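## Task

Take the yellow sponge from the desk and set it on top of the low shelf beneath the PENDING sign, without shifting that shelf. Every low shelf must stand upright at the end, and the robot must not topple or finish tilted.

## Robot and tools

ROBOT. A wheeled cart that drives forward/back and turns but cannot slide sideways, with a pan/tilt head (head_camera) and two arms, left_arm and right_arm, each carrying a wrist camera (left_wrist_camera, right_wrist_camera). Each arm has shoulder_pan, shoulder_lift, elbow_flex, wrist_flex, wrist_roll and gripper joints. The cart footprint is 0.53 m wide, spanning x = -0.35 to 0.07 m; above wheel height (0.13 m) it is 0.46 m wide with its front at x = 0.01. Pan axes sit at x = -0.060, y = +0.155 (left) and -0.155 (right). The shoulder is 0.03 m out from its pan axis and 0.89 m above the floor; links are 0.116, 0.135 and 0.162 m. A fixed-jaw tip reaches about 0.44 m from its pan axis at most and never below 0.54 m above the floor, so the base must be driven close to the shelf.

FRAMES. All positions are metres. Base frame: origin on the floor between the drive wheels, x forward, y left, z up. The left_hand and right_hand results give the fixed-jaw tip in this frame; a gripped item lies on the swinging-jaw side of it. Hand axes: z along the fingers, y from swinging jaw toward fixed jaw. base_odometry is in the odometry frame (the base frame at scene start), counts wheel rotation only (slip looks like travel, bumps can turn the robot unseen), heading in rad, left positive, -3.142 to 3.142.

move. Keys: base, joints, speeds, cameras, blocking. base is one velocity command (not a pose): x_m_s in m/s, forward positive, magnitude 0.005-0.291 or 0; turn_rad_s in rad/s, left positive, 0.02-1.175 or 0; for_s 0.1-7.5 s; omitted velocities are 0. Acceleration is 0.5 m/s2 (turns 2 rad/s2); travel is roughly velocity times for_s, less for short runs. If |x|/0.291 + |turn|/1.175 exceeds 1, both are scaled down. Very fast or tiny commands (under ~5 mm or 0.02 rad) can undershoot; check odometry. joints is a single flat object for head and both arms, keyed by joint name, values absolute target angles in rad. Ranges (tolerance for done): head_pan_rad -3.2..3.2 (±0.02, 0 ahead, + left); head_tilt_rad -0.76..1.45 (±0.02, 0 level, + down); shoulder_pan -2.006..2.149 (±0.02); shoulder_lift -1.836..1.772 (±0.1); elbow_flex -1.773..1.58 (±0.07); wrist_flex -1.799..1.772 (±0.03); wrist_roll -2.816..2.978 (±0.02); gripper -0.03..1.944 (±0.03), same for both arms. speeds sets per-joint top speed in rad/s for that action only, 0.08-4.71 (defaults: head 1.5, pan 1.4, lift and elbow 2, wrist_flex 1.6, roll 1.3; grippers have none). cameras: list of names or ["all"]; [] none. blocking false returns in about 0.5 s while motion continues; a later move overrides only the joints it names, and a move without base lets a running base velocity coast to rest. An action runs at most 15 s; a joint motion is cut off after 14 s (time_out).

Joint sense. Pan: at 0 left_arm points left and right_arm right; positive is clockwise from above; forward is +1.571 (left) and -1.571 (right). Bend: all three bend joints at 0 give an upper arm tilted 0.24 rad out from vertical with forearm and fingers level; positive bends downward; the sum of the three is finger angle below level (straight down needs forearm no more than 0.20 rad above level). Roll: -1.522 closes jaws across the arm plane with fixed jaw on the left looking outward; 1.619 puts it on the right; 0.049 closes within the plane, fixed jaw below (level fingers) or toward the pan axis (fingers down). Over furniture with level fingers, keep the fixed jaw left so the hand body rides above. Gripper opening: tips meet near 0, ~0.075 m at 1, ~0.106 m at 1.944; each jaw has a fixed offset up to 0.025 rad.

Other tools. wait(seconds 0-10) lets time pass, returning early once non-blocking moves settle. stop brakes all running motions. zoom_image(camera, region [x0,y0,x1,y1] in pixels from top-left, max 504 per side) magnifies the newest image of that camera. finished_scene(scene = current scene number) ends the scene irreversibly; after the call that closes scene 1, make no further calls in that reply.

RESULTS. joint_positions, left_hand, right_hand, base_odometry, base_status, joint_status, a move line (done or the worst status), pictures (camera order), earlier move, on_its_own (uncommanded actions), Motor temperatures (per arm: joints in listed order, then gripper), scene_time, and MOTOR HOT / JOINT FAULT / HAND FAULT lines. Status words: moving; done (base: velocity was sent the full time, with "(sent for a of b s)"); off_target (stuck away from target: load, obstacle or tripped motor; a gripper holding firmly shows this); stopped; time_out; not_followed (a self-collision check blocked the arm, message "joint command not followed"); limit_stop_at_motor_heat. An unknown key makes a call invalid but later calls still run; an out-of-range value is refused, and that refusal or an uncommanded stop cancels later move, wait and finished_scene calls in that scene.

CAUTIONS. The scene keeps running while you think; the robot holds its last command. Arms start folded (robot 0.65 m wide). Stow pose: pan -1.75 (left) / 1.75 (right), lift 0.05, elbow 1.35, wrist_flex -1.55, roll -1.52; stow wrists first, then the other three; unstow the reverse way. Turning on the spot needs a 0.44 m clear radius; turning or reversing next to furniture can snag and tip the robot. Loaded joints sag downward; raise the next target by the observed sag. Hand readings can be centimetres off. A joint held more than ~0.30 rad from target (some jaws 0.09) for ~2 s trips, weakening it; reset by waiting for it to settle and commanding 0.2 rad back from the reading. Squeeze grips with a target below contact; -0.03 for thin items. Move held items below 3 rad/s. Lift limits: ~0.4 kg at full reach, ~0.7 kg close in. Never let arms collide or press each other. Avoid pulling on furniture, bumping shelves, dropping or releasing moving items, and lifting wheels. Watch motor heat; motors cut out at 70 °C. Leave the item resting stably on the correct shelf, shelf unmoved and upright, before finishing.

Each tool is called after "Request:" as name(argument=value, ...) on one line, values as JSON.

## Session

Request:
move(joints={"head_pan_rad": 0.0, "head_tilt_rad": 0.15}, cameras=["head_camera", "right_wrist_camera"])

Request:
move(joints={"head_pan_rad": -0.8, "head_tilt_rad": 0.15}, cameras=["head_camera"])

Request:
move(joints={"head_pan_rad": -1.6, "head_tilt_rad": 0.15}, cameras=["head_camera"])

Request:
move(joints={"head_pan_rad": -2.4, "head_tilt_rad": 0.15}, cameras=["head_camera"])

Request:
move(joints={"head_pan_rad": -3.18, "head_tilt_rad": 0.15}, cameras=["head_camera"])

Request:
move(joints={"head_pan_rad": 2.4, "head_tilt_rad": 0.15}, speeds={"head_pan_rad": 4.0}, cameras=["head_camera"])

Request:
move(joints={"head_pan_rad": 1.6, "head_tilt_rad": 0.15}, cameras=["head_camera"])

Request:
move(joints={"head_pan_rad": 0.8, "head_tilt_rad": 0.15}, cameras=["head_camera"])

Scene clock: 0.83 s.
Motor temperatures (°C): left_arm=[28 29 28 29 28 28] | right_arm=[29 27 26 26 28 28]
move: done
base_odometry: x=+0.000 y=+0.000 heading=+0.000
base_status: not commanded
joint_positions: head_pan_rad=+0.000 head_tilt_rad=+0.141 left_arm_shoulder_pan_rad=+0.002 left_arm_shoulder_lift_rad=-1.688 left_arm_elbow_flex_rad=+1.459 left_arm_wrist_flex_rad=+0.984 left_arm_wrist_roll_rad=-0.001 left_arm_gripper_rad=+0.000 right_arm_shoulder_pan_rad=+0.004 right_arm_shoulder_lift_rad=-1.732 right_arm_elbow_flex_rad=+1.485 right_arm_wrist_flex_rad=+1.015 right_arm_wrist_roll_rad=+0.000 right_arm_gripper_rad=+0.000
joint_status: all done
left_hand: x=-0.0597 y=+0.3120 z=+0.8286 quat_wxyz=(+0.397, -0.918, +0.023, +0.009) (m; base frame)
right_hand: x=-0.0607 y=-0.3093 z=+0.8243 quat_wxyz=(+0.009, +0.024, +0.920, -0.391) (m; base frame)
pictures: head_camera, right_wrist_camera
Images, in order (width x height): head_camera 644x476, right_wrist_camera 644x476.

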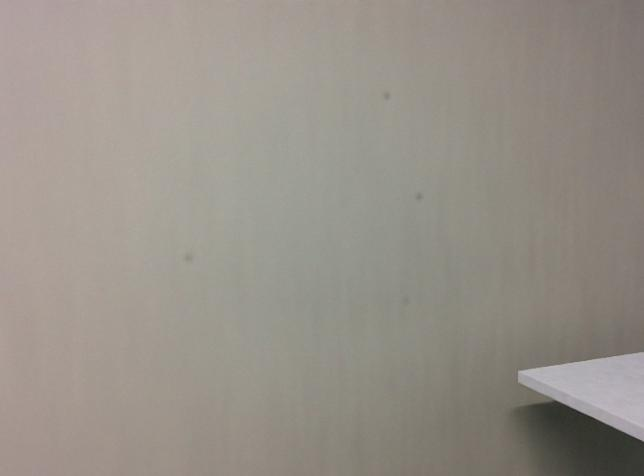

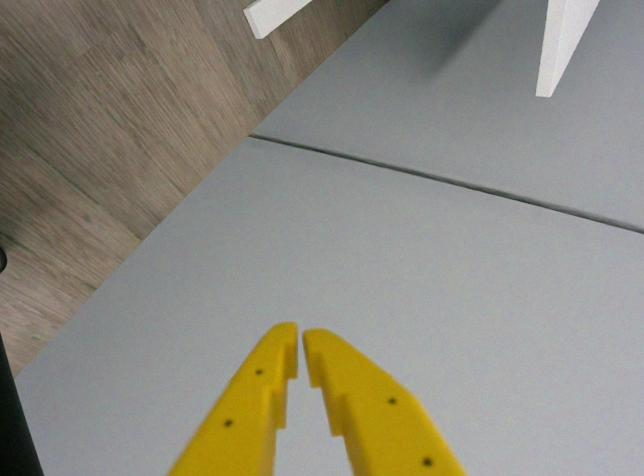

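Scene clock: 2.17 s.
move: done
base_odometry: x=+0.000 y=+0.000 heading=+0.000
base_status: not commanded
joint_positions: head_pan_rad=-0.790 head_tilt_rad=+0.141 left_arm_shoulder_pan_rad=+0.002 left_arm_shoulder_lift_rad=-1.688 left_arm_elbow_flex_rad=+1.459 left_arm_wrist_flex_rad=+0.984 left_arm_wrist_roll_rad=-0.001 left_arm_gripper_rad=+0.000 right_arm_shoulder_pan_rad=+0.004 right_arm_shoulder_lift_rad=-1.732 right_arm_elbow_flex_rad=+1.485 right_arm_wrist_flex_rad=+1.015 right_arm_wrist_roll_rad=+0.000 right_arm_gripper_rad=+0.000
joint_status: all done
left_hand: x=-0.0597 y=+0.3120 z=+0.8286 quat_wxyz=(+0.397, -0.918, +0.023, +0.009) (m; base frame)
right_hand: x=-0.0607 y=-0.3093 z=+0.8243 quat_wxyz=(+0.009, +0.024, +0.920, -0.391) (m; base frame)
pictures: head_camera
Images, in order (width x height): head_camera 644x476.

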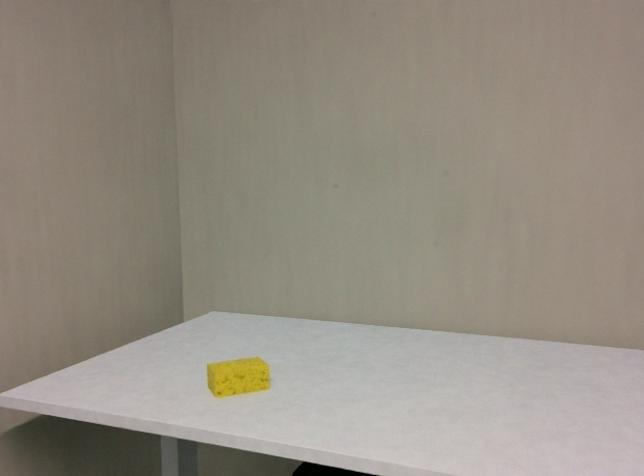

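Scene clock: 3.50 s.
move: done
base_odometry: x=+0.000 y=+0.000 heading=+0.000
base_status: not commanded
joint_positions: head_pan_rad=-1.591 head_tilt_rad=+0.141 left_arm_shoulder_pan_rad=+0.002 left_arm_shoulder_lift_rad=-1.688 left_arm_elbow_flex_rad=+1.459 left_arm_wrist_flex_rad=+0.984 left_arm_wrist_roll_rad=-0.001 left_arm_gripper_rad=+0.000 right_arm_shoulder_pan_rad=+0.004 right_arm_shoulder_lift_rad=-1.732 right_arm_elbow_flex_rad=+1.485 right_arm_wrist_flex_rad=+1.015 right_arm_wrist_roll_rad=+0.000 right_arm_gripper_rad=+0.000
joint_status: all done
left_hand: x=-0.0597 y=+0.3120 z=+0.8286 quat_wxyz=(+0.397, -0.918, +0.023, +0.009) (m; base frame)
right_hand: x=-0.0607 y=-0.3093 z=+0.8243 quat_wxyz=(+0.009, +0.024, +0.920, -0.391) (m; base frame)
pictures: head_camera
Images, in order (width x height): head_camera 644x476.

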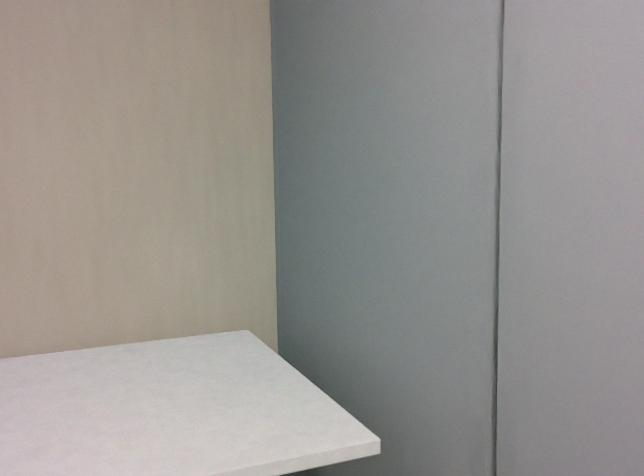

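Scene clock: 4.83 s.
move: done
base_odometry: x=+0.000 y=+0.000 heading=+0.000
base_status: not commanded
joint_positions: head_pan_rad=-2.391 head_tilt_rad=+0.141 left_arm_shoulder_pan_rad=+0.002 left_arm_shoulder_lift_rad=-1.688 left_arm_elbow_flex_rad=+1.459 left_arm_wrist_flex_rad=+0.984 left_arm_wrist_roll_rad=-0.001 left_arm_gripper_rad=+0.000 right_arm_shoulder_pan_rad=+0.004 right_arm_shoulder_lift_rad=-1.732 right_arm_elbow_flex_rad=+1.485 right_arm_wrist_flex_rad=+1.015 right_arm_wrist_roll_rad=+0.000 right_arm_gripper_rad=+0.000
joint_status: all done
left_hand: x=-0.0597 y=+0.3120 z=+0.8286 quat_wxyz=(+0.397, -0.918, +0.023, +0.009) (m; base frame)
right_hand: x=-0.0607 y=-0.3093 z=+0.8243 quat_wxyz=(+0.009, +0.024, +0.920, -0.391) (m; base frame)
pictures: head_camera
Images, in order (width x height): head_camera 644x476.

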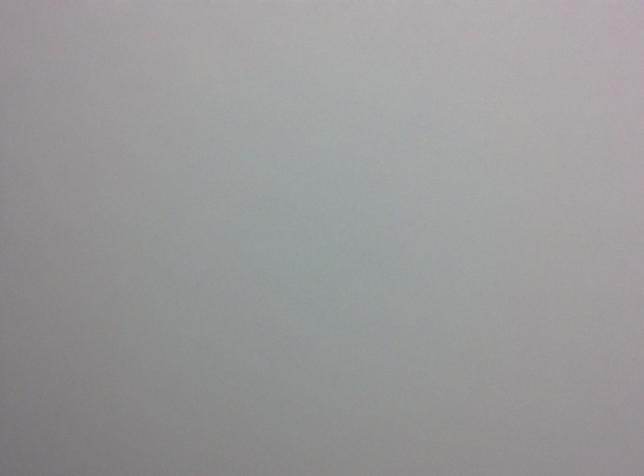

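Scene clock: 6.17 s.
move: done
base_odometry: x=+0.000 y=+0.000 heading=+0.000
base_status: not commanded
joint_positions: head_pan_rad=-3.171 head_tilt_rad=+0.141 left_arm_shoulder_pan_rad=+0.002 left_arm_shoulder_lift_rad=-1.688 left_arm_elbow_flex_rad=+1.459 left_arm_wrist_flex_rad=+0.984 left_arm_wrist_roll_rad=-0.001 left_arm_gripper_rad=+0.000 right_arm_shoulder_pan_rad=+0.004 right_arm_shoulder_lift_rad=-1.732 right_arm_elbow_flex_rad=+1.485 right_arm_wrist_flex_rad=+1.015 right_arm_wrist_roll_rad=+0.000 right_arm_gripper_rad=+0.000
joint_status: all done
left_hand: x=-0.0597 y=+0.3120 z=+0.8286 quat_wxyz=(+0.397, -0.918, +0.023, +0.009) (m; base frame)
right_hand: x=-0.0607 y=-0.3093 z=+0.8243 quat_wxyz=(+0.009, +0.024, +0.920, -0.391) (m; base frame)
pictures: head_camera
Images, in order (width x height): head_camera 644x476.

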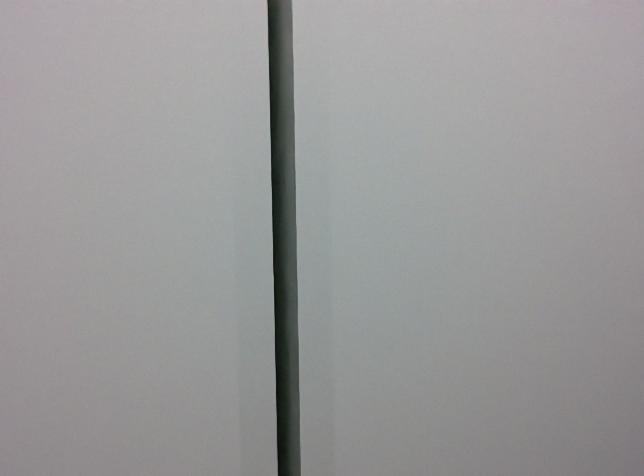

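Scene clock: 8.27 s.
move: done
base_odometry: x=+0.000 y=+0.000 heading=+0.000
base_status: not commanded
joint_positions: head_pan_rad=+2.390 head_tilt_rad=+0.142 left_arm_shoulder_pan_rad=+0.002 left_arm_shoulder_lift_rad=-1.688 left_arm_elbow_flex_rad=+1.459 left_arm_wrist_flex_rad=+0.984 left_arm_wrist_roll_rad=-0.001 left_arm_gripper_rad=+0.000 right_arm_shoulder_pan_rad=+0.004 right_arm_shoulder_lift_rad=-1.732 right_arm_elbow_flex_rad=+1.485 right_arm_wrist_flex_rad=+1.015 right_arm_wrist_roll_rad=+0.000 right_arm_gripper_rad=+0.000
joint_status: all done
left_hand: x=-0.0597 y=+0.3120 z=+0.8286 quat_wxyz=(+0.397, -0.918, +0.023, +0.009) (m; base frame)
right_hand: x=-0.0607 y=-0.3093 z=+0.8243 quat_wxyz=(+0.009, +0.024, +0.920, -0.391) (m; base frame)
pictures: head_camera
Images, in order (width x height): head_camera 644x476.

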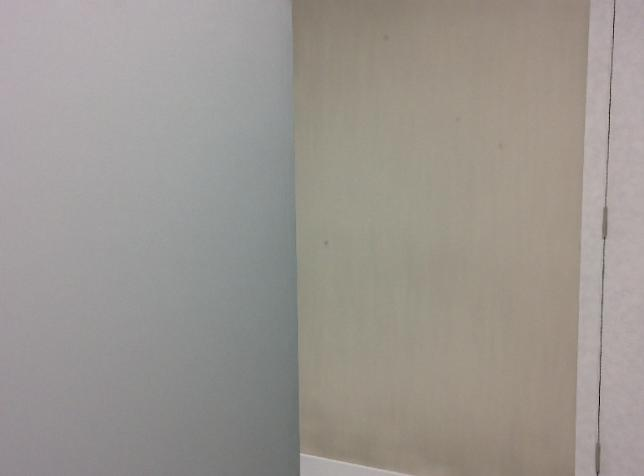

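Scene clock: 9.60 s.
move: done
base_odometry: x=+0.000 y=+0.000 heading=+0.000
base_status: not commanded
joint_positions: head_pan_rad=+1.609 head_tilt_rad=+0.142 left_arm_shoulder_pan_rad=+0.002 left_arm_shoulder_lift_rad=-1.688 left_arm_elbow_flex_rad=+1.459 left_arm_wrist_flex_rad=+0.984 left_arm_wrist_roll_rad=-0.001 left_arm_gripper_rad=+0.000 right_arm_shoulder_pan_rad=+0.004 right_arm_shoulder_lift_rad=-1.732 right_arm_elbow_flex_rad=+1.485 right_arm_wrist_flex_rad=+1.015 right_arm_wrist_roll_rad=+0.000 right_arm_gripper_rad=+0.000
joint_status: all done
left_hand: x=-0.0597 y=+0.3120 z=+0.8286 quat_wxyz=(+0.397, -0.918, +0.023, +0.009) (m; base frame)
right_hand: x=-0.0607 y=-0.3093 z=+0.8243 quat_wxyz=(+0.009, +0.024, +0.920, -0.391) (m; base frame)
pictures: head_camera
Images, in order (width x height): head_camera 644x476.

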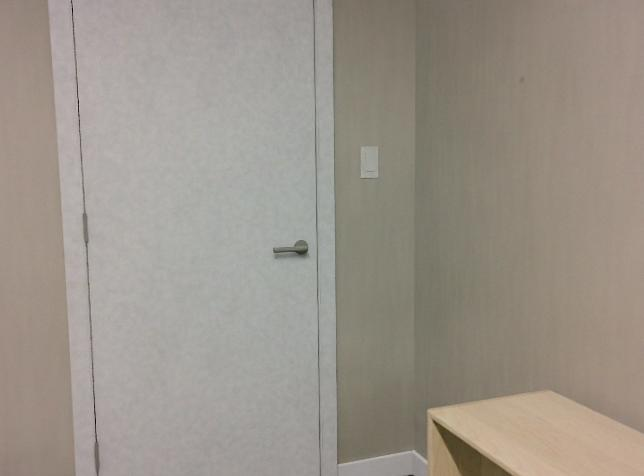

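Scene clock: 10.93 s.
move: done
base_odometry: x=+0.000 y=+0.000 heading=+0.000
base_status: not commanded
joint_positions: head_pan_rad=+0.810 head_tilt_rad=+0.142 left_arm_shoulder_pan_rad=+0.002 left_arm_shoulder_lift_rad=-1.688 left_arm_elbow_flex_rad=+1.459 left_arm_wrist_flex_rad=+0.984 left_arm_wrist_roll_rad=-0.001 left_arm_gripper_rad=+0.000 right_arm_shoulder_pan_rad=+0.004 right_arm_shoulder_lift_rad=-1.732 right_arm_elbow_flex_rad=+1.485 right_arm_wrist_flex_rad=+1.015 right_arm_wrist_roll_rad=+0.000 right_arm_gripper_rad=+0.000
joint_status: all done
left_hand: x=-0.0597 y=+0.3120 z=+0.8286 quat_wxyz=(+0.397, -0.918, +0.023, +0.009) (m; base frame)
right_hand: x=-0.0607 y=-0.3093 z=+0.8243 quat_wxyz=(+0.009, +0.024, +0.920, -0.391) (m; base frame)
pictures: head_camera
Images, in order (width x height): head_camera 644x476.

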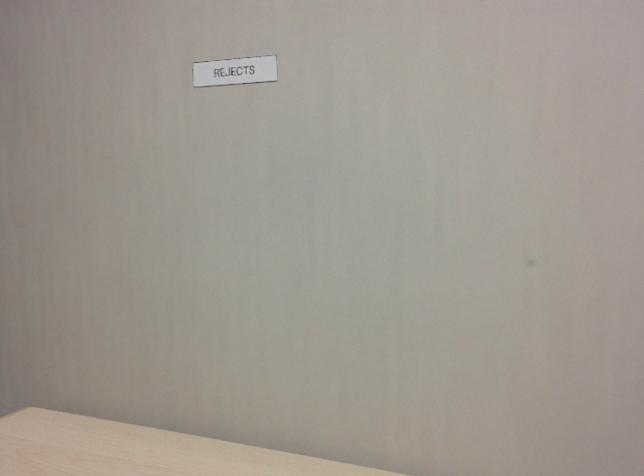

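Request:
move(base={"turn_rad_s": -0.4, "for_s": 0.98})

Request:
move(base={"x_m_s": 0.22, "for_s": 2.9}, joints={"left_arm_shoulder_lift_rad": -0.04, "left_arm_elbow_flex_rad": -0.61, "left_arm_wrist_flex_rad": 1.59, "left_arm_wrist_roll_rad": -1.7})

Request:
move(base={"turn_rad_s": -0.6, "for_s": 1.31}, joints={"left_arm_shoulder_pan_rad": 1.6, "left_arm_wrist_roll_rad": -2.2, "left_arm_gripper_rad": 1.5, "head_pan_rad": 0.1, "head_tilt_rad": 0.6}, cameras=["head_camera", "left_wrist_camera"])

Scene clock: 60.87 s.
move: done
base_odometry: x=+0.000 y=+0.000 heading=-0.388
base_status: done (sent for 0.97 of 0.97 s)
joint_positions: head_pan_rad=+0.810 head_tilt_rad=+0.142 left_arm_shoulder_pan_rad=-0.004 left_arm_shoulder_lift_rad=-1.688 left_arm_elbow_flex_rad=+1.459 left_arm_wrist_flex_rad=+0.984 left_arm_wrist_roll_rad=-0.001 left_arm_gripper_rad=+0.000 right_arm_shoulder_pan_rad=+0.003 right_arm_shoulder_lift_rad=-1.732 right_arm_elbow_flex_rad=+1.485 right_arm_wrist_flex_rad=+1.015 right_arm_wrist_roll_rad=+0.000 right_arm_gripper_rad=+0.000
joint_status: not commanded
left_hand: x=-0.0607 y=+0.3120 z=+0.8286 quat_wxyz=(+0.397, -0.918, +0.021, +0.011) (m; base frame)
right_hand: x=-0.0604 y=-0.3093 z=+0.8243 quat_wxyz=(+0.009, +0.024, +0.920, -0.391) (m; base frame)
pictures: none

Scene clock: 64.80 s.
move: done
base_odometry: x=+0.591 y=-0.242 heading=-0.387
base_status: done (sent for 2.9 of 2.9 s)
joint_positions: head_pan_rad=+0.810 head_tilt_rad=+0.142 left_arm_shoulder_pan_rad=-0.001 left_arm_shoulder_lift_rad=-0.036 left_arm_elbow_flex_rad=-0.578 left_arm_wrist_flex_rad=+1.588 left_arm_wrist_roll_rad=-1.696 left_arm_gripper_rad=+0.000 right_arm_shoulder_pan_rad=+0.004 right_arm_shoulder_lift_rad=-1.732 right_arm_elbow_flex_rad=+1.485 right_arm_wrist_flex_rad=+1.015 right_arm_wrist_roll_rad=+0.000 right_arm_gripper_rad=+0.000
joint_status: all done
left_hand: x=-0.0680 y=+0.4077 z=+0.9573 quat_wxyz=(+0.189, -0.615, +0.732, +0.225) (m; base frame)
right_hand: x=-0.0607 y=-0.3093 z=+0.8243 quat_wxyz=(+0.009, +0.024, +0.920, -0.391) (m; base frame)
pictures: none

Scene clock: 66.77 s.
move: done
base_odometry: x=+0.590 y=-0.242 heading=-1.166
base_status: done (sent for 1.3 of 1.3 s)
joint_positions: head_pan_rad=+0.109 head_tilt_rad=+0.593 left_arm_shoulder_pan_rad=+1.592 left_arm_shoulder_lift_rad=-0.036 left_arm_elbow_flex_rad=-0.578 left_arm_wrist_flex_rad=+1.588 left_arm_wrist_roll_rad=-2.196 left_arm_gripper_rad=+1.493 right_arm_shoulder_pan_rad=+0.003 right_arm_shoulder_lift_rad=-1.732 right_arm_elbow_flex_rad=+1.485 right_arm_wrist_flex_rad=+1.015 right_arm_wrist_roll_rad=+0.000 right_arm_gripper_rad=+0.000
joint_status: all done
left_hand: x=+0.1958 y=+0.1556 z=+0.9594 quat_wxyz=(+0.278, +0.326, +0.899, +0.094) (m; base frame)
right_hand: x=-0.0604 y=-0.3093 z=+0.8243 quat_wxyz=(+0.009, +0.024, +0.920, -0.391) (m; base frame)
pictures: head_camera, left_wrist_camera
Images, in order (width x height): head_camera 644x476, left_wrist_camera 644x476.

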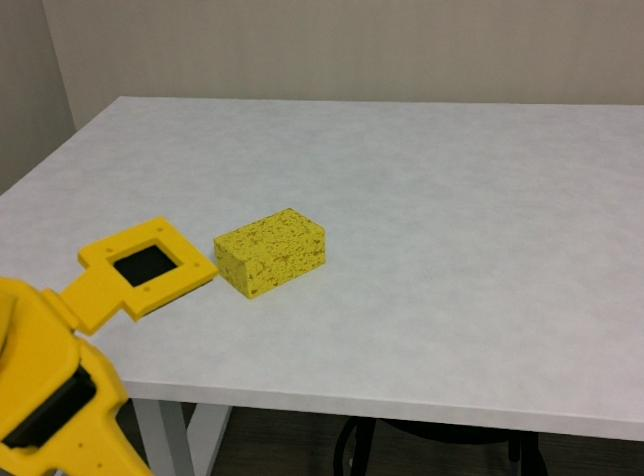

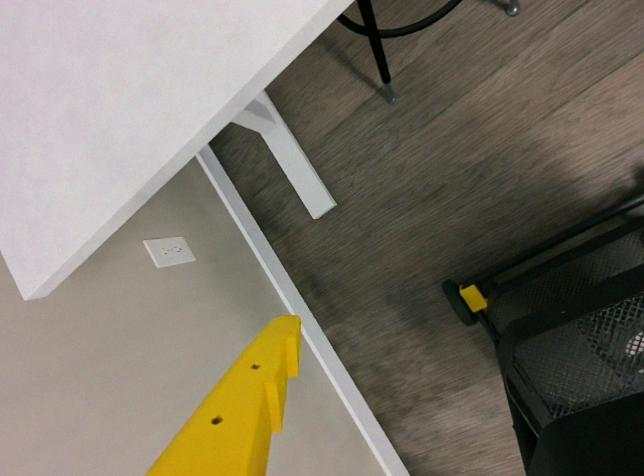

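Request:
move(base={"x_m_s": 0.16, "for_s": 2.0}, joints={"left_arm_shoulder_pan_rad": 1.604, "left_arm_wrist_roll_rad": -2.29, "head_pan_rad": 0.4, "head_tilt_rad": 0.85})

Request:
move(joints={"left_arm_shoulder_lift_rad": 0.5, "left_arm_elbow_flex_rad": -0.64, "left_arm_wrist_flex_rad": 1.14}, speeds={"left_arm_shoulder_lift_rad": 0.6, "left_arm_elbow_flex_rad": 0.3, "left_arm_wrist_flex_rad": 0.5}, cameras=["head_camera", "left_wrist_camera"])

Scene clock: 102.13 s.
move: done
base_odometry: x=+0.715 y=-0.537 heading=-1.169
base_status: done (sent for 2 of 2 s)
joint_positions: head_pan_rad=+0.390 head_tilt_rad=+0.844 left_arm_shoulder_pan_rad=+1.597 left_arm_shoulder_lift_rad=-0.036 left_arm_elbow_flex_rad=-0.579 left_arm_wrist_flex_rad=+1.588 left_arm_wrist_roll_rad=-2.286 left_arm_gripper_rad=+1.493 right_arm_shoulder_pan_rad=+0.000 right_arm_shoulder_lift_rad=-1.732 right_arm_elbow_flex_rad=+1.485 right_arm_wrist_flex_rad=+1.015 right_arm_wrist_roll_rad=+0.000 right_arm_gripper_rad=+0.000
joint_status: all done
left_hand: x=+0.1963 y=+0.1540 z=+0.9600 quat_wxyz=(+0.275, +0.368, +0.882, +0.106) (m; base frame)
right_hand: x=-0.0599 y=-0.3093 z=+0.8243 quat_wxyz=(+0.010, +0.022, +0.920, -0.391) (m; base frame)
pictures: none

Scene clock: 103.60 s.
move: done
base_odometry: x=+0.715 y=-0.537 heading=-1.169
base_status: not commanded
joint_positions: head_pan_rad=+0.390 head_tilt_rad=+0.844 left_arm_shoulder_pan_rad=+1.597 left_arm_shoulder_lift_rad=+0.511 left_arm_elbow_flex_rad=-0.608 left_arm_wrist_flex_rad=+1.149 left_arm_wrist_roll_rad=-2.286 left_arm_gripper_rad=+1.493 right_arm_shoulder_pan_rad=+0.000 right_arm_shoulder_lift_rad=-1.732 right_arm_elbow_flex_rad=+1.485 right_arm_wrist_flex_rad=+1.015 right_arm_wrist_roll_rad=+0.000 right_arm_gripper_rad=+0.000
joint_status: all done
left_hand: x=+0.2679 y=+0.1521 z=+0.8599 quat_wxyz=(+0.239, +0.372, +0.892, +0.092) (m; base frame)
right_hand: x=-0.0599 y=-0.3093 z=+0.8243 quat_wxyz=(+0.010, +0.022, +0.920, -0.391) (m; base frame)
pictures: head_camera, left_wrist_camera
Images, in order (width x height): head_camera 644x476, left_wrist_camera 644x476.

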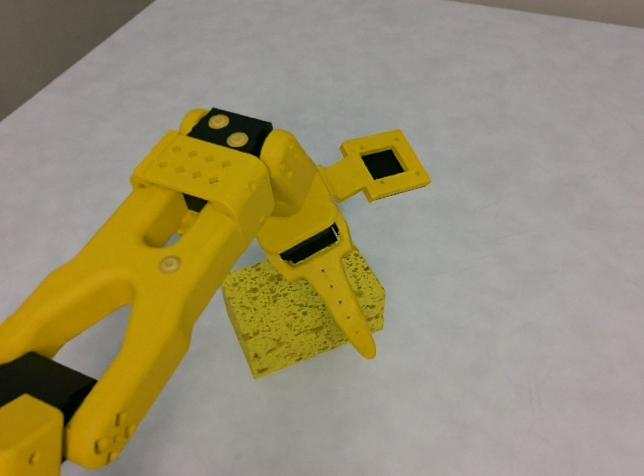

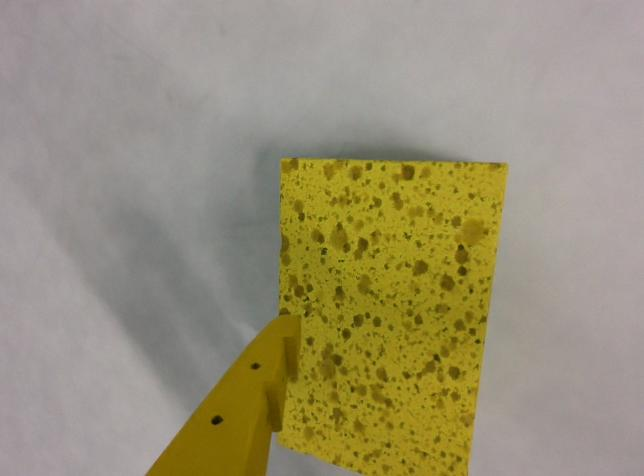

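Request:
move(joints={"left_arm_shoulder_pan_rad": 1.571, "left_arm_wrist_roll_rad": -2.31})

Request:
move(joints={"left_arm_shoulder_lift_rad": 0.735, "left_arm_elbow_flex_rad": -0.65, "left_arm_wrist_flex_rad": 0.93}, speeds={"left_arm_shoulder_lift_rad": 0.4, "left_arm_elbow_flex_rad": 0.2, "left_arm_wrist_flex_rad": 0.4}, cameras=["head_camera", "left_wrist_camera"])

Scene clock: 118.93 s.
move: done
base_odometry: x=+0.715 y=-0.537 heading=-1.169
base_status: not commanded
joint_positions: head_pan_rad=+0.390 head_tilt_rad=+0.844 left_arm_shoulder_pan_rad=+1.576 left_arm_shoulder_lift_rad=+0.511 left_arm_elbow_flex_rad=-0.608 left_arm_wrist_flex_rad=+1.149 left_arm_wrist_roll_rad=-2.306 left_arm_gripper_rad=+1.493 right_arm_shoulder_pan_rad=+0.000 right_arm_shoulder_lift_rad=-1.732 right_arm_elbow_flex_rad=+1.485 right_arm_wrist_flex_rad=+1.015 right_arm_wrist_roll_rad=+0.000 right_arm_gripper_rad=+0.000
joint_status: all done
left_hand: x=+0.2680 y=+0.1590 z=+0.8600 quat_wxyz=(+0.237, +0.371, +0.892, +0.097) (m; base frame)
right_hand: x=-0.0599 y=-0.3093 z=+0.8243 quat_wxyz=(+0.010, +0.022, +0.920, -0.391) (m; base frame)
pictures: none

Scene clock: 120.07 s.
move: done
base_odometry: x=+0.715 y=-0.537 heading=-1.169
base_status: not commanded
joint_positions: head_pan_rad=+0.390 head_tilt_rad=+0.844 left_arm_shoulder_pan_rad=+1.569 left_arm_shoulder_lift_rad=+0.731 left_arm_elbow_flex_rad=-0.638 left_arm_wrist_flex_rad=+0.932 left_arm_wrist_roll_rad=-2.316 left_arm_gripper_rad=+1.493 right_arm_shoulder_pan_rad=+0.000 right_arm_shoulder_lift_rad=-1.732 right_arm_elbow_flex_rad=+1.485 right_arm_wrist_flex_rad=+1.015 right_arm_wrist_roll_rad=+0.000 right_arm_gripper_rad=+0.000
joint_status: all done
left_hand: x=+0.2892 y=+0.1610 z=+0.8174 quat_wxyz=(+0.249, +0.371, +0.888, +0.104) (m; base frame)
right_hand: x=-0.0599 y=-0.3093 z=+0.8243 quat_wxyz=(+0.010, +0.022, +0.920, -0.391) (m; base frame)
pictures: head_camera, left_wrist_camera
Images, in order (width x height): head_camera 644x476, left_wrist_camera 644x476.

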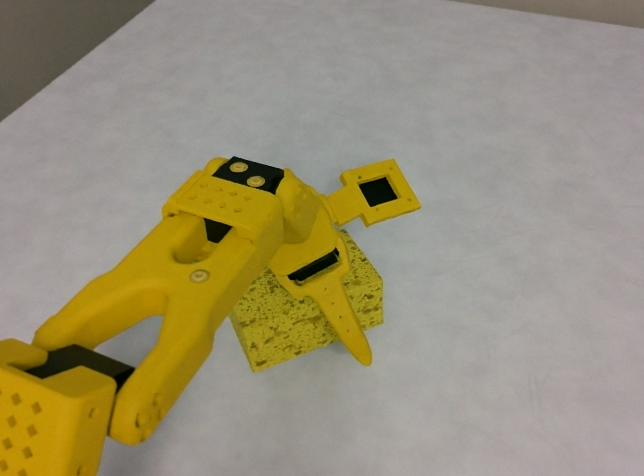

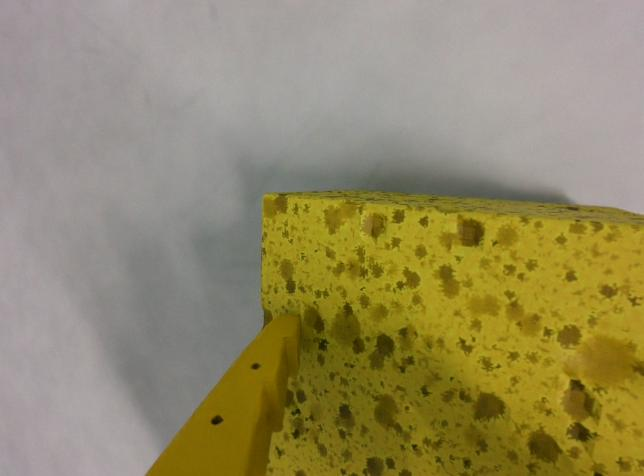

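Request:
move(joints={"left_arm_shoulder_lift_rad": 0.5, "left_arm_wrist_flex_rad": 1.1})

Request:
move(base={"x_m_s": 0.05, "for_s": 0.25}, joints={"left_arm_shoulder_pan_rad": 1.514, "left_arm_wrist_roll_rad": -2.37, "left_arm_gripper_rad": 1.25})

Request:
move(joints={"left_arm_shoulder_lift_rad": 0.9, "left_arm_elbow_flex_rad": -0.965, "left_arm_wrist_flex_rad": 1.125}, speeds={"left_arm_shoulder_lift_rad": 0.4, "left_arm_elbow_flex_rad": 0.4, "left_arm_wrist_flex_rad": 0.4}, cameras=["head_camera", "left_wrist_camera"])

Scene clock: 183.07 s.
move: done
base_odometry: x=+0.715 y=-0.537 heading=-1.169
base_status: not commanded
joint_positions: head_pan_rad=+0.390 head_tilt_rad=+0.844 left_arm_shoulder_pan_rad=+1.569 left_arm_shoulder_lift_rad=+0.562 left_arm_elbow_flex_rad=-0.638 left_arm_wrist_flex_rad=+1.096 left_arm_wrist_roll_rad=-2.316 left_arm_gripper_rad=+1.493 right_arm_shoulder_pan_rad=+0.000 right_arm_shoulder_lift_rad=-1.732 right_arm_elbow_flex_rad=+1.485 right_arm_wrist_flex_rad=+1.015 right_arm_wrist_roll_rad=+0.000 right_arm_gripper_rad=+0.000
joint_status: all done
left_hand: x=+0.2769 y=+0.1610 z=+0.8558 quat_wxyz=(+0.251, +0.371, +0.888, +0.105) (m; base frame)
right_hand: x=-0.0599 y=-0.3093 z=+0.8243 quat_wxyz=(+0.010, +0.022, +0.920, -0.391) (m; base frame)
pictures: none

Scene clock: 184.07 s.
move: done
base_odometry: x=+0.721 y=-0.549 heading=-1.168
base_status: done (sent for 0.27 of 0.27 s)
joint_positions: head_pan_rad=+0.390 head_tilt_rad=+0.844 left_arm_shoulder_pan_rad=+1.519 left_arm_shoulder_lift_rad=+0.560 left_arm_elbow_flex_rad=-0.638 left_arm_wrist_flex_rad=+1.096 left_arm_wrist_roll_rad=-2.366 left_arm_gripper_rad=+1.256 right_arm_shoulder_pan_rad=+0.004 right_arm_shoulder_lift_rad=-1.732 right_arm_elbow_flex_rad=+1.485 right_arm_wrist_flex_rad=+1.015 right_arm_wrist_roll_rad=+0.000 right_arm_gripper_rad=+0.000
joint_status: all done
left_hand: x=+0.2764 y=+0.1778 z=+0.8564 quat_wxyz=(+0.246, +0.371, +0.888, +0.118) (m; base frame)
right_hand: x=-0.0607 y=-0.3093 z=+0.8243 quat_wxyz=(+0.009, +0.024, +0.920, -0.391) (m; base frame)
pictures: none

Scene clock: 185.53 s.
move: done
base_odometry: x=+0.721 y=-0.549 heading=-1.168
base_status: not commanded
joint_positions: head_pan_rad=+0.390 head_tilt_rad=+0.844 left_arm_shoulder_pan_rad=+1.519 left_arm_shoulder_lift_rad=+0.915 left_arm_elbow_flex_rad=-0.931 left_arm_wrist_flex_rad=+1.122 left_arm_wrist_roll_rad=-2.366 left_arm_gripper_rad=+1.256 right_arm_shoulder_pan_rad=+0.004 right_arm_shoulder_lift_rad=-1.732 right_arm_elbow_flex_rad=+1.485 right_arm_wrist_flex_rad=+1.015 right_arm_wrist_roll_rad=+0.000 right_arm_gripper_rad=+0.000
joint_status: all done
left_hand: x=+0.2878 y=+0.1784 z=+0.8069 quat_wxyz=(+0.208, +0.375, +0.898, +0.100) (m; base frame)
right_hand: x=-0.0607 y=-0.3093 z=+0.8243 quat_wxyz=(+0.009, +0.024, +0.920, -0.391) (m; base frame)
pictures: head_camera, left_wrist_camera
Images, in order (width x height): head_camera 644x476, left_wrist_camera 644x476.

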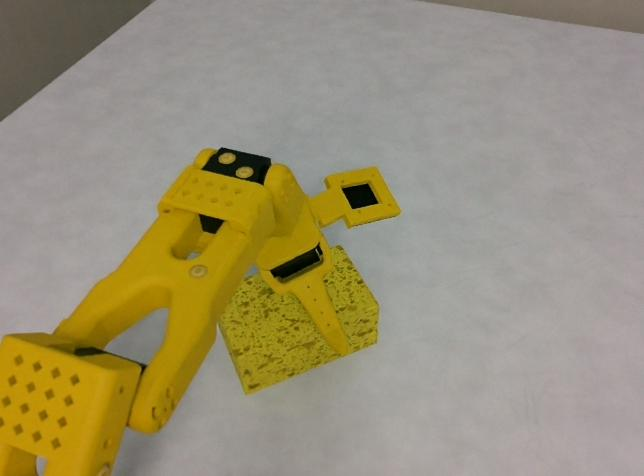

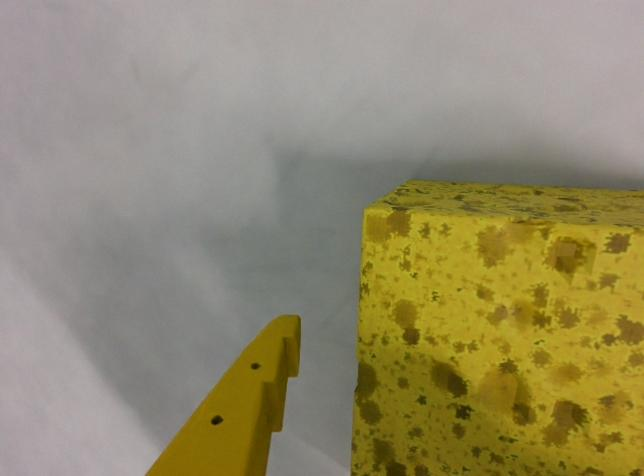

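Request:
move(joints={"left_arm_gripper_rad": 0.83})

Request:
move(joints={"left_arm_shoulder_lift_rad": 0.4}, speeds={"left_arm_shoulder_lift_rad": 0.4}, cameras=["head_camera", "left_wrist_camera"])

Scene clock: 197.67 s.
move: off_target
base_odometry: x=+0.721 y=-0.549 heading=-1.168
base_status: not commanded
joint_positions: head_pan_rad=+0.390 head_tilt_rad=+0.844 left_arm_shoulder_pan_rad=+1.519 left_arm_shoulder_lift_rad=+0.915 left_arm_elbow_flex_rad=-0.937 left_arm_wrist_flex_rad=+1.123 left_arm_wrist_roll_rad=-2.366 left_arm_gripper_rad=+0.905 right_arm_shoulder_pan_rad=+0.004 right_arm_shoulder_lift_rad=-1.732 right_arm_elbow_flex_rad=+1.485 right_arm_wrist_flex_rad=+1.015 right_arm_wrist_roll_rad=+0.000 right_arm_gripper_rad=+0.000
joint_status: left_arm_gripper_rad off_target (ended at +0.905, target +0.830)
left_hand: x=+0.2884 y=+0.1784 z=+0.8081 quat_wxyz=(+0.210, +0.375, +0.897, +0.101) (m; base frame)
right_hand: x=-0.0607 y=-0.3093 z=+0.8243 quat_wxyz=(+0.009, +0.024, +0.920, -0.391) (m; base frame)
pictures: none

Scene clock: 199.43 s.
move: done
base_odometry: x=+0.721 y=-0.549 heading=-1.168
base_status: not commanded
joint_positions: head_pan_rad=+0.390 head_tilt_rad=+0.844 left_arm_shoulder_pan_rad=+1.516 left_arm_shoulder_lift_rad=+0.464 left_arm_elbow_flex_rad=-0.937 left_arm_wrist_flex_rad=+1.123 left_arm_wrist_roll_rad=-2.366 left_arm_gripper_rad=+0.904 right_arm_shoulder_pan_rad=+0.004 right_arm_shoulder_lift_rad=-1.732 right_arm_elbow_flex_rad=+1.485 right_arm_wrist_flex_rad=+1.015 right_arm_wrist_roll_rad=+0.000 right_arm_gripper_rad=+0.000
joint_status: all done
left_hand: x=+0.2939 y=+0.1798 z=+0.9556 quat_wxyz=(+0.400, +0.344, +0.827, +0.193) (m; base frame)
right_hand: x=-0.0607 y=-0.3093 z=+0.8243 quat_wxyz=(+0.009, +0.024, +0.920, -0.391) (m; base frame)
pictures: head_camera, left_wrist_camera
Images, in order (width x height): head_camera 644x476, left_wrist_camera 644x476.

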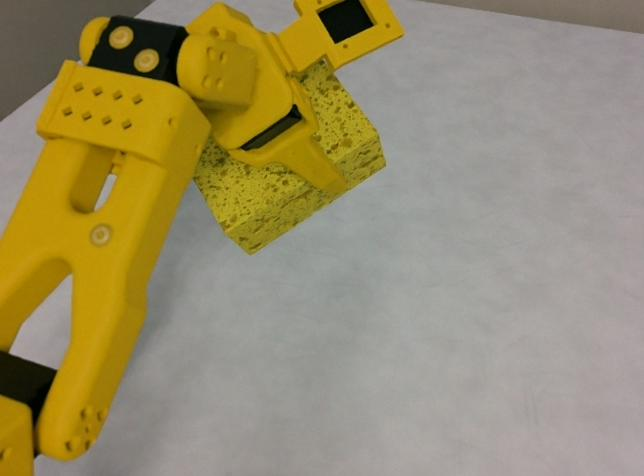

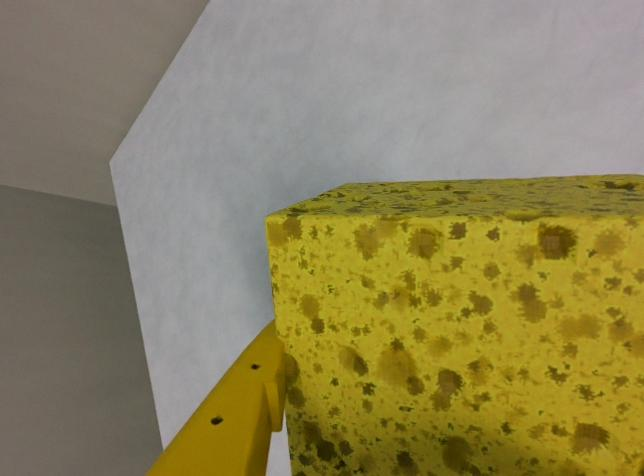

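Request:
move(base={"x_m_s": -0.2, "for_s": 1.5}, joints={"left_arm_shoulder_lift_rad": -0.04, "left_arm_elbow_flex_rad": -0.62, "left_arm_wrist_flex_rad": 1.5, "head_pan_rad": 0.0, "head_tilt_rad": 0.12}, speeds={"left_arm_shoulder_lift_rad": 0.5, "left_arm_elbow_flex_rad": 0.35, "left_arm_wrist_flex_rad": 0.4})

Request:
move(base={"turn_rad_s": 0.4, "for_s": 0.47})

Request:
move(base={"x_m_s": -0.27, "for_s": 7.5})

Request:
move(base={"turn_rad_s": -0.7, "for_s": 2.53}, cameras=["head_camera", "left_wrist_camera"])

Scene clock: 249.17 s.
move: done
base_odometry: x=+0.603 y=-0.273 heading=-1.163
base_status: done (sent for 1.5 of 1.5 s)
joint_positions: head_pan_rad=+0.009 head_tilt_rad=+0.130 left_arm_shoulder_pan_rad=+1.516 left_arm_shoulder_lift_rad=+0.004 left_arm_elbow_flex_rad=-0.618 left_arm_wrist_flex_rad=+1.498 left_arm_wrist_roll_rad=-2.366 left_arm_gripper_rad=+0.904 right_arm_shoulder_pan_rad=-0.002 right_arm_shoulder_lift_rad=-1.732 right_arm_elbow_flex_rad=+1.485 right_arm_wrist_flex_rad=+1.015 right_arm_wrist_roll_rad=+0.000 right_arm_gripper_rad=+0.000
joint_status: all done
left_hand: x=+0.2117 y=+0.1752 z=+0.9680 quat_wxyz=(+0.303, +0.362, +0.869, +0.146) (m; base frame)
right_hand: x=-0.0597 y=-0.3093 z=+0.8243 quat_wxyz=(+0.010, +0.021, +0.920, -0.390) (m; base frame)
pictures: none

Scene clock: 250.27 s.
move: done
base_odometry: x=+0.602 y=-0.272 heading=-0.979
base_status: done (sent for 0.47 of 0.47 s)
joint_positions: head_pan_rad=+0.009 head_tilt_rad=+0.130 left_arm_shoulder_pan_rad=+1.510 left_arm_shoulder_lift_rad=+0.004 left_arm_elbow_flex_rad=-0.618 left_arm_wrist_flex_rad=+1.498 left_arm_wrist_roll_rad=-2.366 left_arm_gripper_rad=+0.904 right_arm_shoulder_pan_rad=+0.003 right_arm_shoulder_lift_rad=-1.732 right_arm_elbow_flex_rad=+1.485 right_arm_wrist_flex_rad=+1.015 right_arm_wrist_roll_rad=+0.000 right_arm_gripper_rad=+0.000
joint_status: not commanded
left_hand: x=+0.2115 y=+0.1769 z=+0.9680 quat_wxyz=(+0.303, +0.359, +0.870, +0.147) (m; base frame)
right_hand: x=-0.0604 y=-0.3093 z=+0.8243 quat_wxyz=(+0.009, +0.024, +0.920, -0.391) (m; base frame)
pictures: none

Scene clock: 259.17 s.
move: done
base_odometry: x=-0.529 y=+1.407 heading=-0.978
base_status: done (sent for 7.5 of 7.5 s)
joint_positions: head_pan_rad=+0.009 head_tilt_rad=+0.130 left_arm_shoulder_pan_rad=+1.510 left_arm_shoulder_lift_rad=+0.004 left_arm_elbow_flex_rad=-0.618 left_arm_wrist_flex_rad=+1.498 left_arm_wrist_roll_rad=-2.366 left_arm_gripper_rad=+0.904 right_arm_shoulder_pan_rad=+0.000 right_arm_shoulder_lift_rad=-1.732 right_arm_elbow_flex_rad=+1.485 right_arm_wrist_flex_rad=+1.015 right_arm_wrist_roll_rad=+0.000 right_arm_gripper_rad=+0.000
joint_status: not commanded
left_hand: x=+0.2115 y=+0.1769 z=+0.9680 quat_wxyz=(+0.303, +0.359, +0.870, +0.147) (m; base frame)
right_hand: x=-0.0599 y=-0.3093 z=+0.8243 quat_wxyz=(+0.010, +0.022, +0.920, -0.391) (m; base frame)
pictures: none

Scene clock: 262.47 s.
move: done
base_odometry: x=-0.529 y=+1.407 heading=-2.752
base_status: done (sent for 2.53 of 2.53 s)
joint_positions: head_pan_rad=+0.009 head_tilt_rad=+0.130 left_arm_shoulder_pan_rad=+1.519 left_arm_shoulder_lift_rad=+0.004 left_arm_elbow_flex_rad=-0.618 left_arm_wrist_flex_rad=+1.498 left_arm_wrist_roll_rad=-2.366 left_arm_gripper_rad=+0.904 right_arm_shoulder_pan_rad=+0.004 right_arm_shoulder_lift_rad=-1.732 right_arm_elbow_flex_rad=+1.485 right_arm_wrist_flex_rad=+1.015 right_arm_wrist_roll_rad=+0.000 right_arm_gripper_rad=+0.000
joint_status: not commanded
left_hand: x=+0.2117 y=+0.1744 z=+0.9680 quat_wxyz=(+0.304, +0.363, +0.869, +0.146) (m; base frame)
right_hand: x=-0.0607 y=-0.3093 z=+0.8243 quat_wxyz=(+0.009, +0.024, +0.920, -0.391) (m; base frame)
pictures: head_camera, left_wrist_camera
Images, in order (width x height): head_camera 644x476, left_wrist_camera 644x476.

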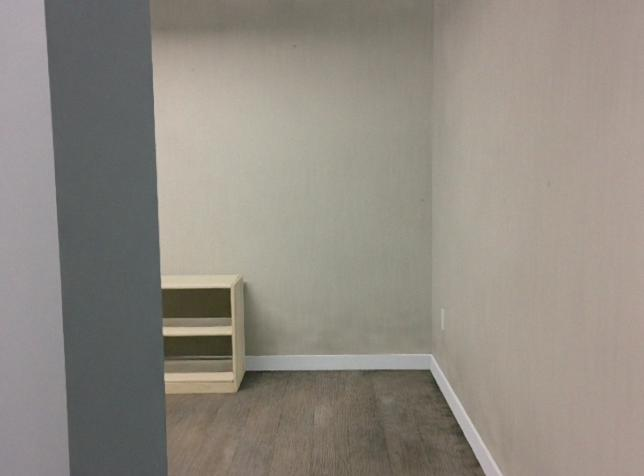

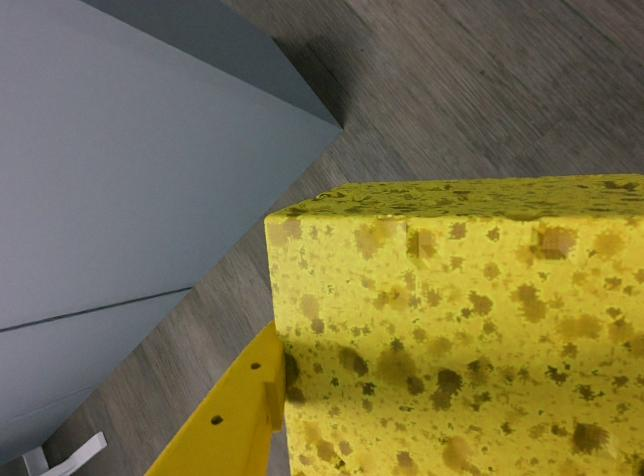

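Request:
move(base={"turn_rad_s": -0.2, "for_s": 0.25})

Request:
move(base={"x_m_s": 0.27, "for_s": 5.2}, joints={"head_pan_rad": 0.55, "head_tilt_rad": 0.1}, cameras=["head_camera"])

Request:
move(joints={"head_pan_rad": 1.25, "head_tilt_rad": 0.1}, cameras=["head_camera"])

Scene clock: 280.23 s.
move: done
base_odometry: x=-0.529 y=+1.407 heading=-2.807
base_status: done (sent for 0.27 of 0.27 s)
joint_positions: head_pan_rad=+0.009 head_tilt_rad=+0.130 left_arm_shoulder_pan_rad=+1.514 left_arm_shoulder_lift_rad=+0.004 left_arm_elbow_flex_rad=-0.618 left_arm_wrist_flex_rad=+1.498 left_arm_wrist_roll_rad=-2.366 left_arm_gripper_rad=+0.904 right_arm_shoulder_pan_rad=+0.000 right_arm_shoulder_lift_rad=-1.732 right_arm_elbow_flex_rad=+1.485 right_arm_wrist_flex_rad=+1.015 right_arm_wrist_roll_rad=+0.000 right_arm_gripper_rad=+0.000
joint_status: not commanded
left_hand: x=+0.2116 y=+0.1756 z=+0.9680 quat_wxyz=(+0.303, +0.361, +0.870, +0.147) (m; base frame)
right_hand: x=-0.0599 y=-0.3093 z=+0.8243 quat_wxyz=(+0.010, +0.022, +0.920, -0.391) (m; base frame)
pictures: none

Scene clock: 286.63 s.
move: done
base_odometry: x=-1.856 y=+0.946 heading=-2.809
base_status: done (sent for 5.2 of 5.2 s)
joint_positions: head_pan_rad=+0.540 head_tilt_rad=+0.110 left_arm_shoulder_pan_rad=+1.513 left_arm_shoulder_lift_rad=+0.004 left_arm_elbow_flex_rad=-0.618 left_arm_wrist_flex_rad=+1.498 left_arm_wrist_roll_rad=-2.366 left_arm_gripper_rad=+0.904 right_arm_shoulder_pan_rad=+0.003 right_arm_shoulder_lift_rad=-1.732 right_arm_elbow_flex_rad=+1.485 right_arm_wrist_flex_rad=+1.015 right_arm_wrist_roll_rad=+0.000 right_arm_gripper_rad=+0.000
joint_status: all done
left_hand: x=+0.2116 y=+0.1761 z=+0.9680 quat_wxyz=(+0.303, +0.361, +0.870, +0.147) (m; base frame)
right_hand: x=-0.0604 y=-0.3093 z=+0.8243 quat_wxyz=(+0.009, +0.024, +0.920, -0.391) (m; base frame)
pictures: head_camera
Images, in order (width x height): head_camera 644x476.

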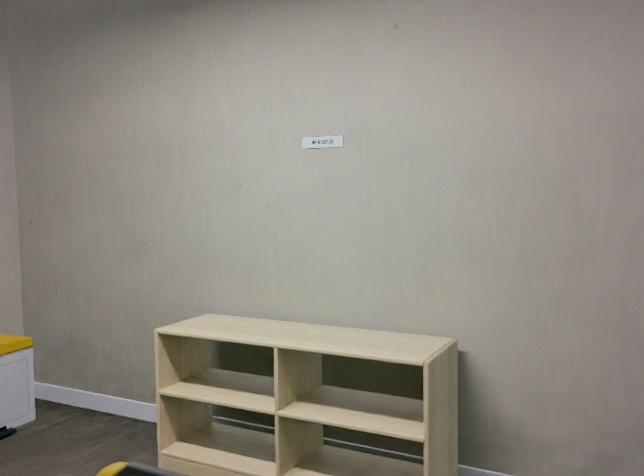

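Scene clock: 287.90 s.
move: done
base_odometry: x=-1.856 y=+0.946 heading=-2.809
base_status: not commanded
joint_positions: head_pan_rad=+1.239 head_tilt_rad=+0.110 left_arm_shoulder_pan_rad=+1.513 left_arm_shoulder_lift_rad=+0.004 left_arm_elbow_flex_rad=-0.618 left_arm_wrist_flex_rad=+1.498 left_arm_wrist_roll_rad=-2.366 left_arm_gripper_rad=+0.904 right_arm_shoulder_pan_rad=+0.003 right_arm_shoulder_lift_rad=-1.732 right_arm_elbow_flex_rad=+1.485 right_arm_wrist_flex_rad=+1.015 right_arm_wrist_roll_rad=+0.000 right_arm_gripper_rad=+0.000
joint_status: all done
left_hand: x=+0.2116 y=+0.1761 z=+0.9680 quat_wxyz=(+0.303, +0.361, +0.870, +0.147) (m; base frame)
right_hand: x=-0.0604 y=-0.3093 z=+0.8243 quat_wxyz=(+0.009, +0.024, +0.920, -0.391) (m; base frame)
pictures: head_camera
Images, in order (width x height): head_camera 644x476.

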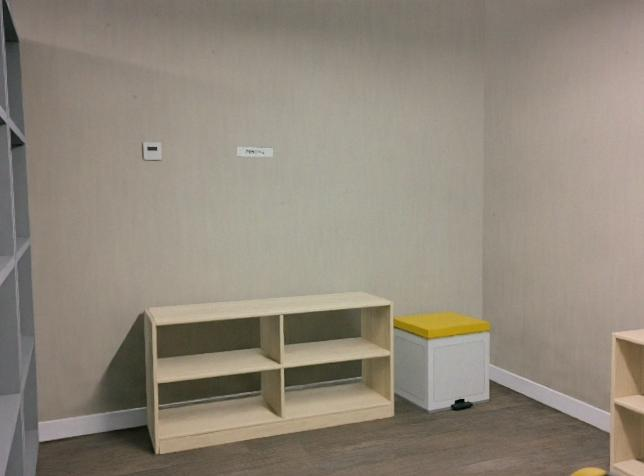

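Request:
zoom_image(camera="head_camera", region=[205, 130, 305, 175])

Request:
move(joints={"head_pan_rad": 0.55, "head_tilt_rad": 0.1}, cameras=["head_camera"])

Request:
zoom_image(camera="head_camera", region=[272, 120, 372, 165])

Scaled by 5.040.

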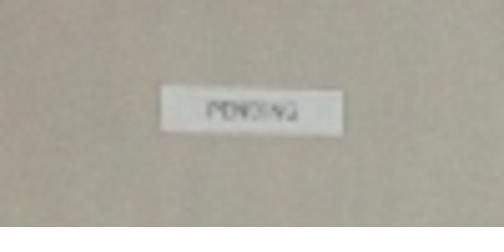

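Scene clock: 295.33 s.
move: done
base_odometry: x=-1.856 y=+0.946 heading=-2.809
base_status: not commanded
joint_positions: head_pan_rad=+0.560 head_tilt_rad=+0.110 left_arm_shoulder_pan_rad=+1.513 left_arm_shoulder_lift_rad=+0.004 left_arm_elbow_flex_rad=-0.618 left_arm_wrist_flex_rad=+1.498 left_arm_wrist_roll_rad=-2.366 left_arm_gripper_rad=+0.904 right_arm_shoulder_pan_rad=+0.003 right_arm_shoulder_lift_rad=-1.732 right_arm_elbow_flex_rad=+1.485 right_arm_wrist_flex_rad=+1.015 right_arm_wrist_roll_rad=+0.000 right_arm_gripper_rad=+0.000
joint_status: all done
left_hand: x=+0.2116 y=+0.1761 z=+0.9680 quat_wxyz=(+0.303, +0.361, +0.870, +0.147) (m; base frame)
right_hand: x=-0.0604 y=-0.3093 z=+0.8243 quat_wxyz=(+0.009, +0.024, +0.920, -0.391) (m; base frame)
pictures: head_camera
Images, in order (width x height): head_camera 644x476.

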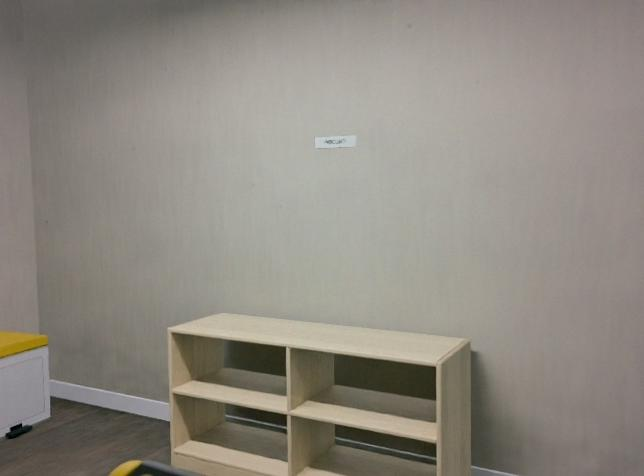

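Scaled by 5.040.

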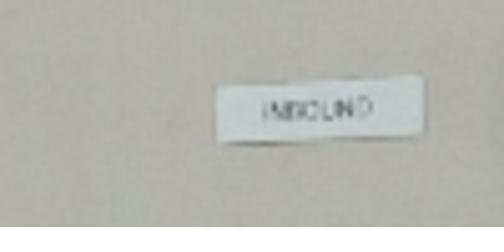

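Request:
move(base={"x_m_s": 0.25, "for_s": 1.2})

Request:
move(base={"turn_rad_s": 0.7, "for_s": 1.93})

Request:
move(base={"x_m_s": 0.275, "for_s": 7.5}, joints={"head_pan_rad": 0.0, "head_tilt_rad": 0.5})

Request:
move(base={"turn_rad_s": 0.4, "for_s": 0.8}, cameras=["head_camera"])

Scene clock: 328.93 s.
move: done
base_odometry: x=-2.139 y=+0.848 heading=-2.808
base_status: done (sent for 1.2 of 1.2 s)
joint_positions: head_pan_rad=+0.560 head_tilt_rad=+0.110 left_arm_shoulder_pan_rad=+1.513 left_arm_shoulder_lift_rad=+0.002 left_arm_elbow_flex_rad=-0.618 left_arm_wrist_flex_rad=+1.498 left_arm_wrist_roll_rad=-2.366 left_arm_gripper_rad=+0.904 right_arm_shoulder_pan_rad=+0.001 right_arm_shoulder_lift_rad=-1.732 right_arm_elbow_flex_rad=+1.485 right_arm_wrist_flex_rad=+1.015 right_arm_wrist_roll_rad=+0.000 right_arm_gripper_rad=+0.000
joint_status: not commanded
left_hand: x=+0.2115 y=+0.1761 z=+0.9684 quat_wxyz=(+0.304, +0.360, +0.870, +0.147) (m; base frame)
right_hand: x=-0.0602 y=-0.3093 z=+0.8243 quat_wxyz=(+0.009, +0.023, +0.920, -0.391) (m; base frame)
pictures: none

Scene clock: 331.60 s.
move: done
base_odometry: x=-2.138 y=+0.848 heading=-1.454
base_status: done (sent for 1.93 of 1.93 s)
joint_positions: head_pan_rad=+0.560 head_tilt_rad=+0.110 left_arm_shoulder_pan_rad=+1.510 left_arm_shoulder_lift_rad=+0.002 left_arm_elbow_flex_rad=-0.618 left_arm_wrist_flex_rad=+1.498 left_arm_wrist_roll_rad=-2.366 left_arm_gripper_rad=+0.904 right_arm_shoulder_pan_rad=-0.004 right_arm_shoulder_lift_rad=-1.732 right_arm_elbow_flex_rad=+1.485 right_arm_wrist_flex_rad=+1.015 right_arm_wrist_roll_rad=+0.000 right_arm_gripper_rad=+0.000
joint_status: not commanded
left_hand: x=+0.2114 y=+0.1769 z=+0.9684 quat_wxyz=(+0.304, +0.359, +0.870, +0.148) (m; base frame)
right_hand: x=-0.0595 y=-0.3093 z=+0.8243 quat_wxyz=(+0.010, +0.021, +0.920, -0.390) (m; base frame)
pictures: none

Scene clock: 340.30 s.
move: done
base_odometry: x=-1.895 y=-1.200 heading=-1.452
base_status: done (sent for 7.5 of 7.5 s)
joint_positions: head_pan_rad=+0.009 head_tilt_rad=+0.493 left_arm_shoulder_pan_rad=+1.510 left_arm_shoulder_lift_rad=+0.002 left_arm_elbow_flex_rad=-0.618 left_arm_wrist_flex_rad=+1.498 left_arm_wrist_roll_rad=-2.366 left_arm_gripper_rad=+0.904 right_arm_shoulder_pan_rad=+0.003 right_arm_shoulder_lift_rad=-1.732 right_arm_elbow_flex_rad=+1.485 right_arm_wrist_flex_rad=+1.015 right_arm_wrist_roll_rad=+0.000 right_arm_gripper_rad=+0.000
joint_status: all done
left_hand: x=+0.2114 y=+0.1769 z=+0.9684 quat_wxyz=(+0.304, +0.359, +0.870, +0.148) (m; base frame)
right_hand: x=-0.0604 y=-0.3093 z=+0.8243 quat_wxyz=(+0.009, +0.024, +0.920, -0.391) (m; base frame)
pictures: none

Scene clock: 341.70 s.
move: done
base_odometry: x=-1.895 y=-1.199 heading=-1.132
base_status: done (sent for 0.8 of 0.8 s)
joint_positions: head_pan_rad=+0.009 head_tilt_rad=+0.493 left_arm_shoulder_pan_rad=+1.510 left_arm_shoulder_lift_rad=+0.002 left_arm_elbow_flex_rad=-0.618 left_arm_wrist_flex_rad=+1.498 left_arm_wrist_roll_rad=-2.366 left_arm_gripper_rad=+0.904 right_arm_shoulder_pan_rad=+0.001 right_arm_shoulder_lift_rad=-1.732 right_arm_elbow_flex_rad=+1.485 right_arm_wrist_flex_rad=+1.015 right_arm_wrist_roll_rad=+0.000 right_arm_gripper_rad=+0.000
joint_status: not commanded
left_hand: x=+0.2114 y=+0.1769 z=+0.9684 quat_wxyz=(+0.304, +0.359, +0.870, +0.148) (m; base frame)
right_hand: x=-0.0602 y=-0.3093 z=+0.8243 quat_wxyz=(+0.009, +0.023, +0.920, -0.391) (m; base frame)
pictures: head_camera
Images, in order (width x height): head_camera 644x476.

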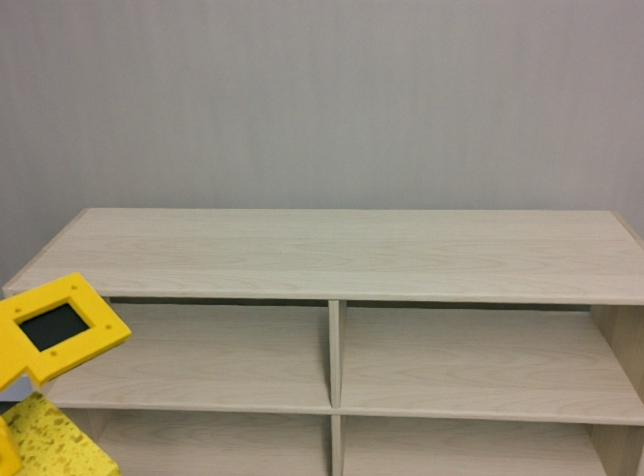

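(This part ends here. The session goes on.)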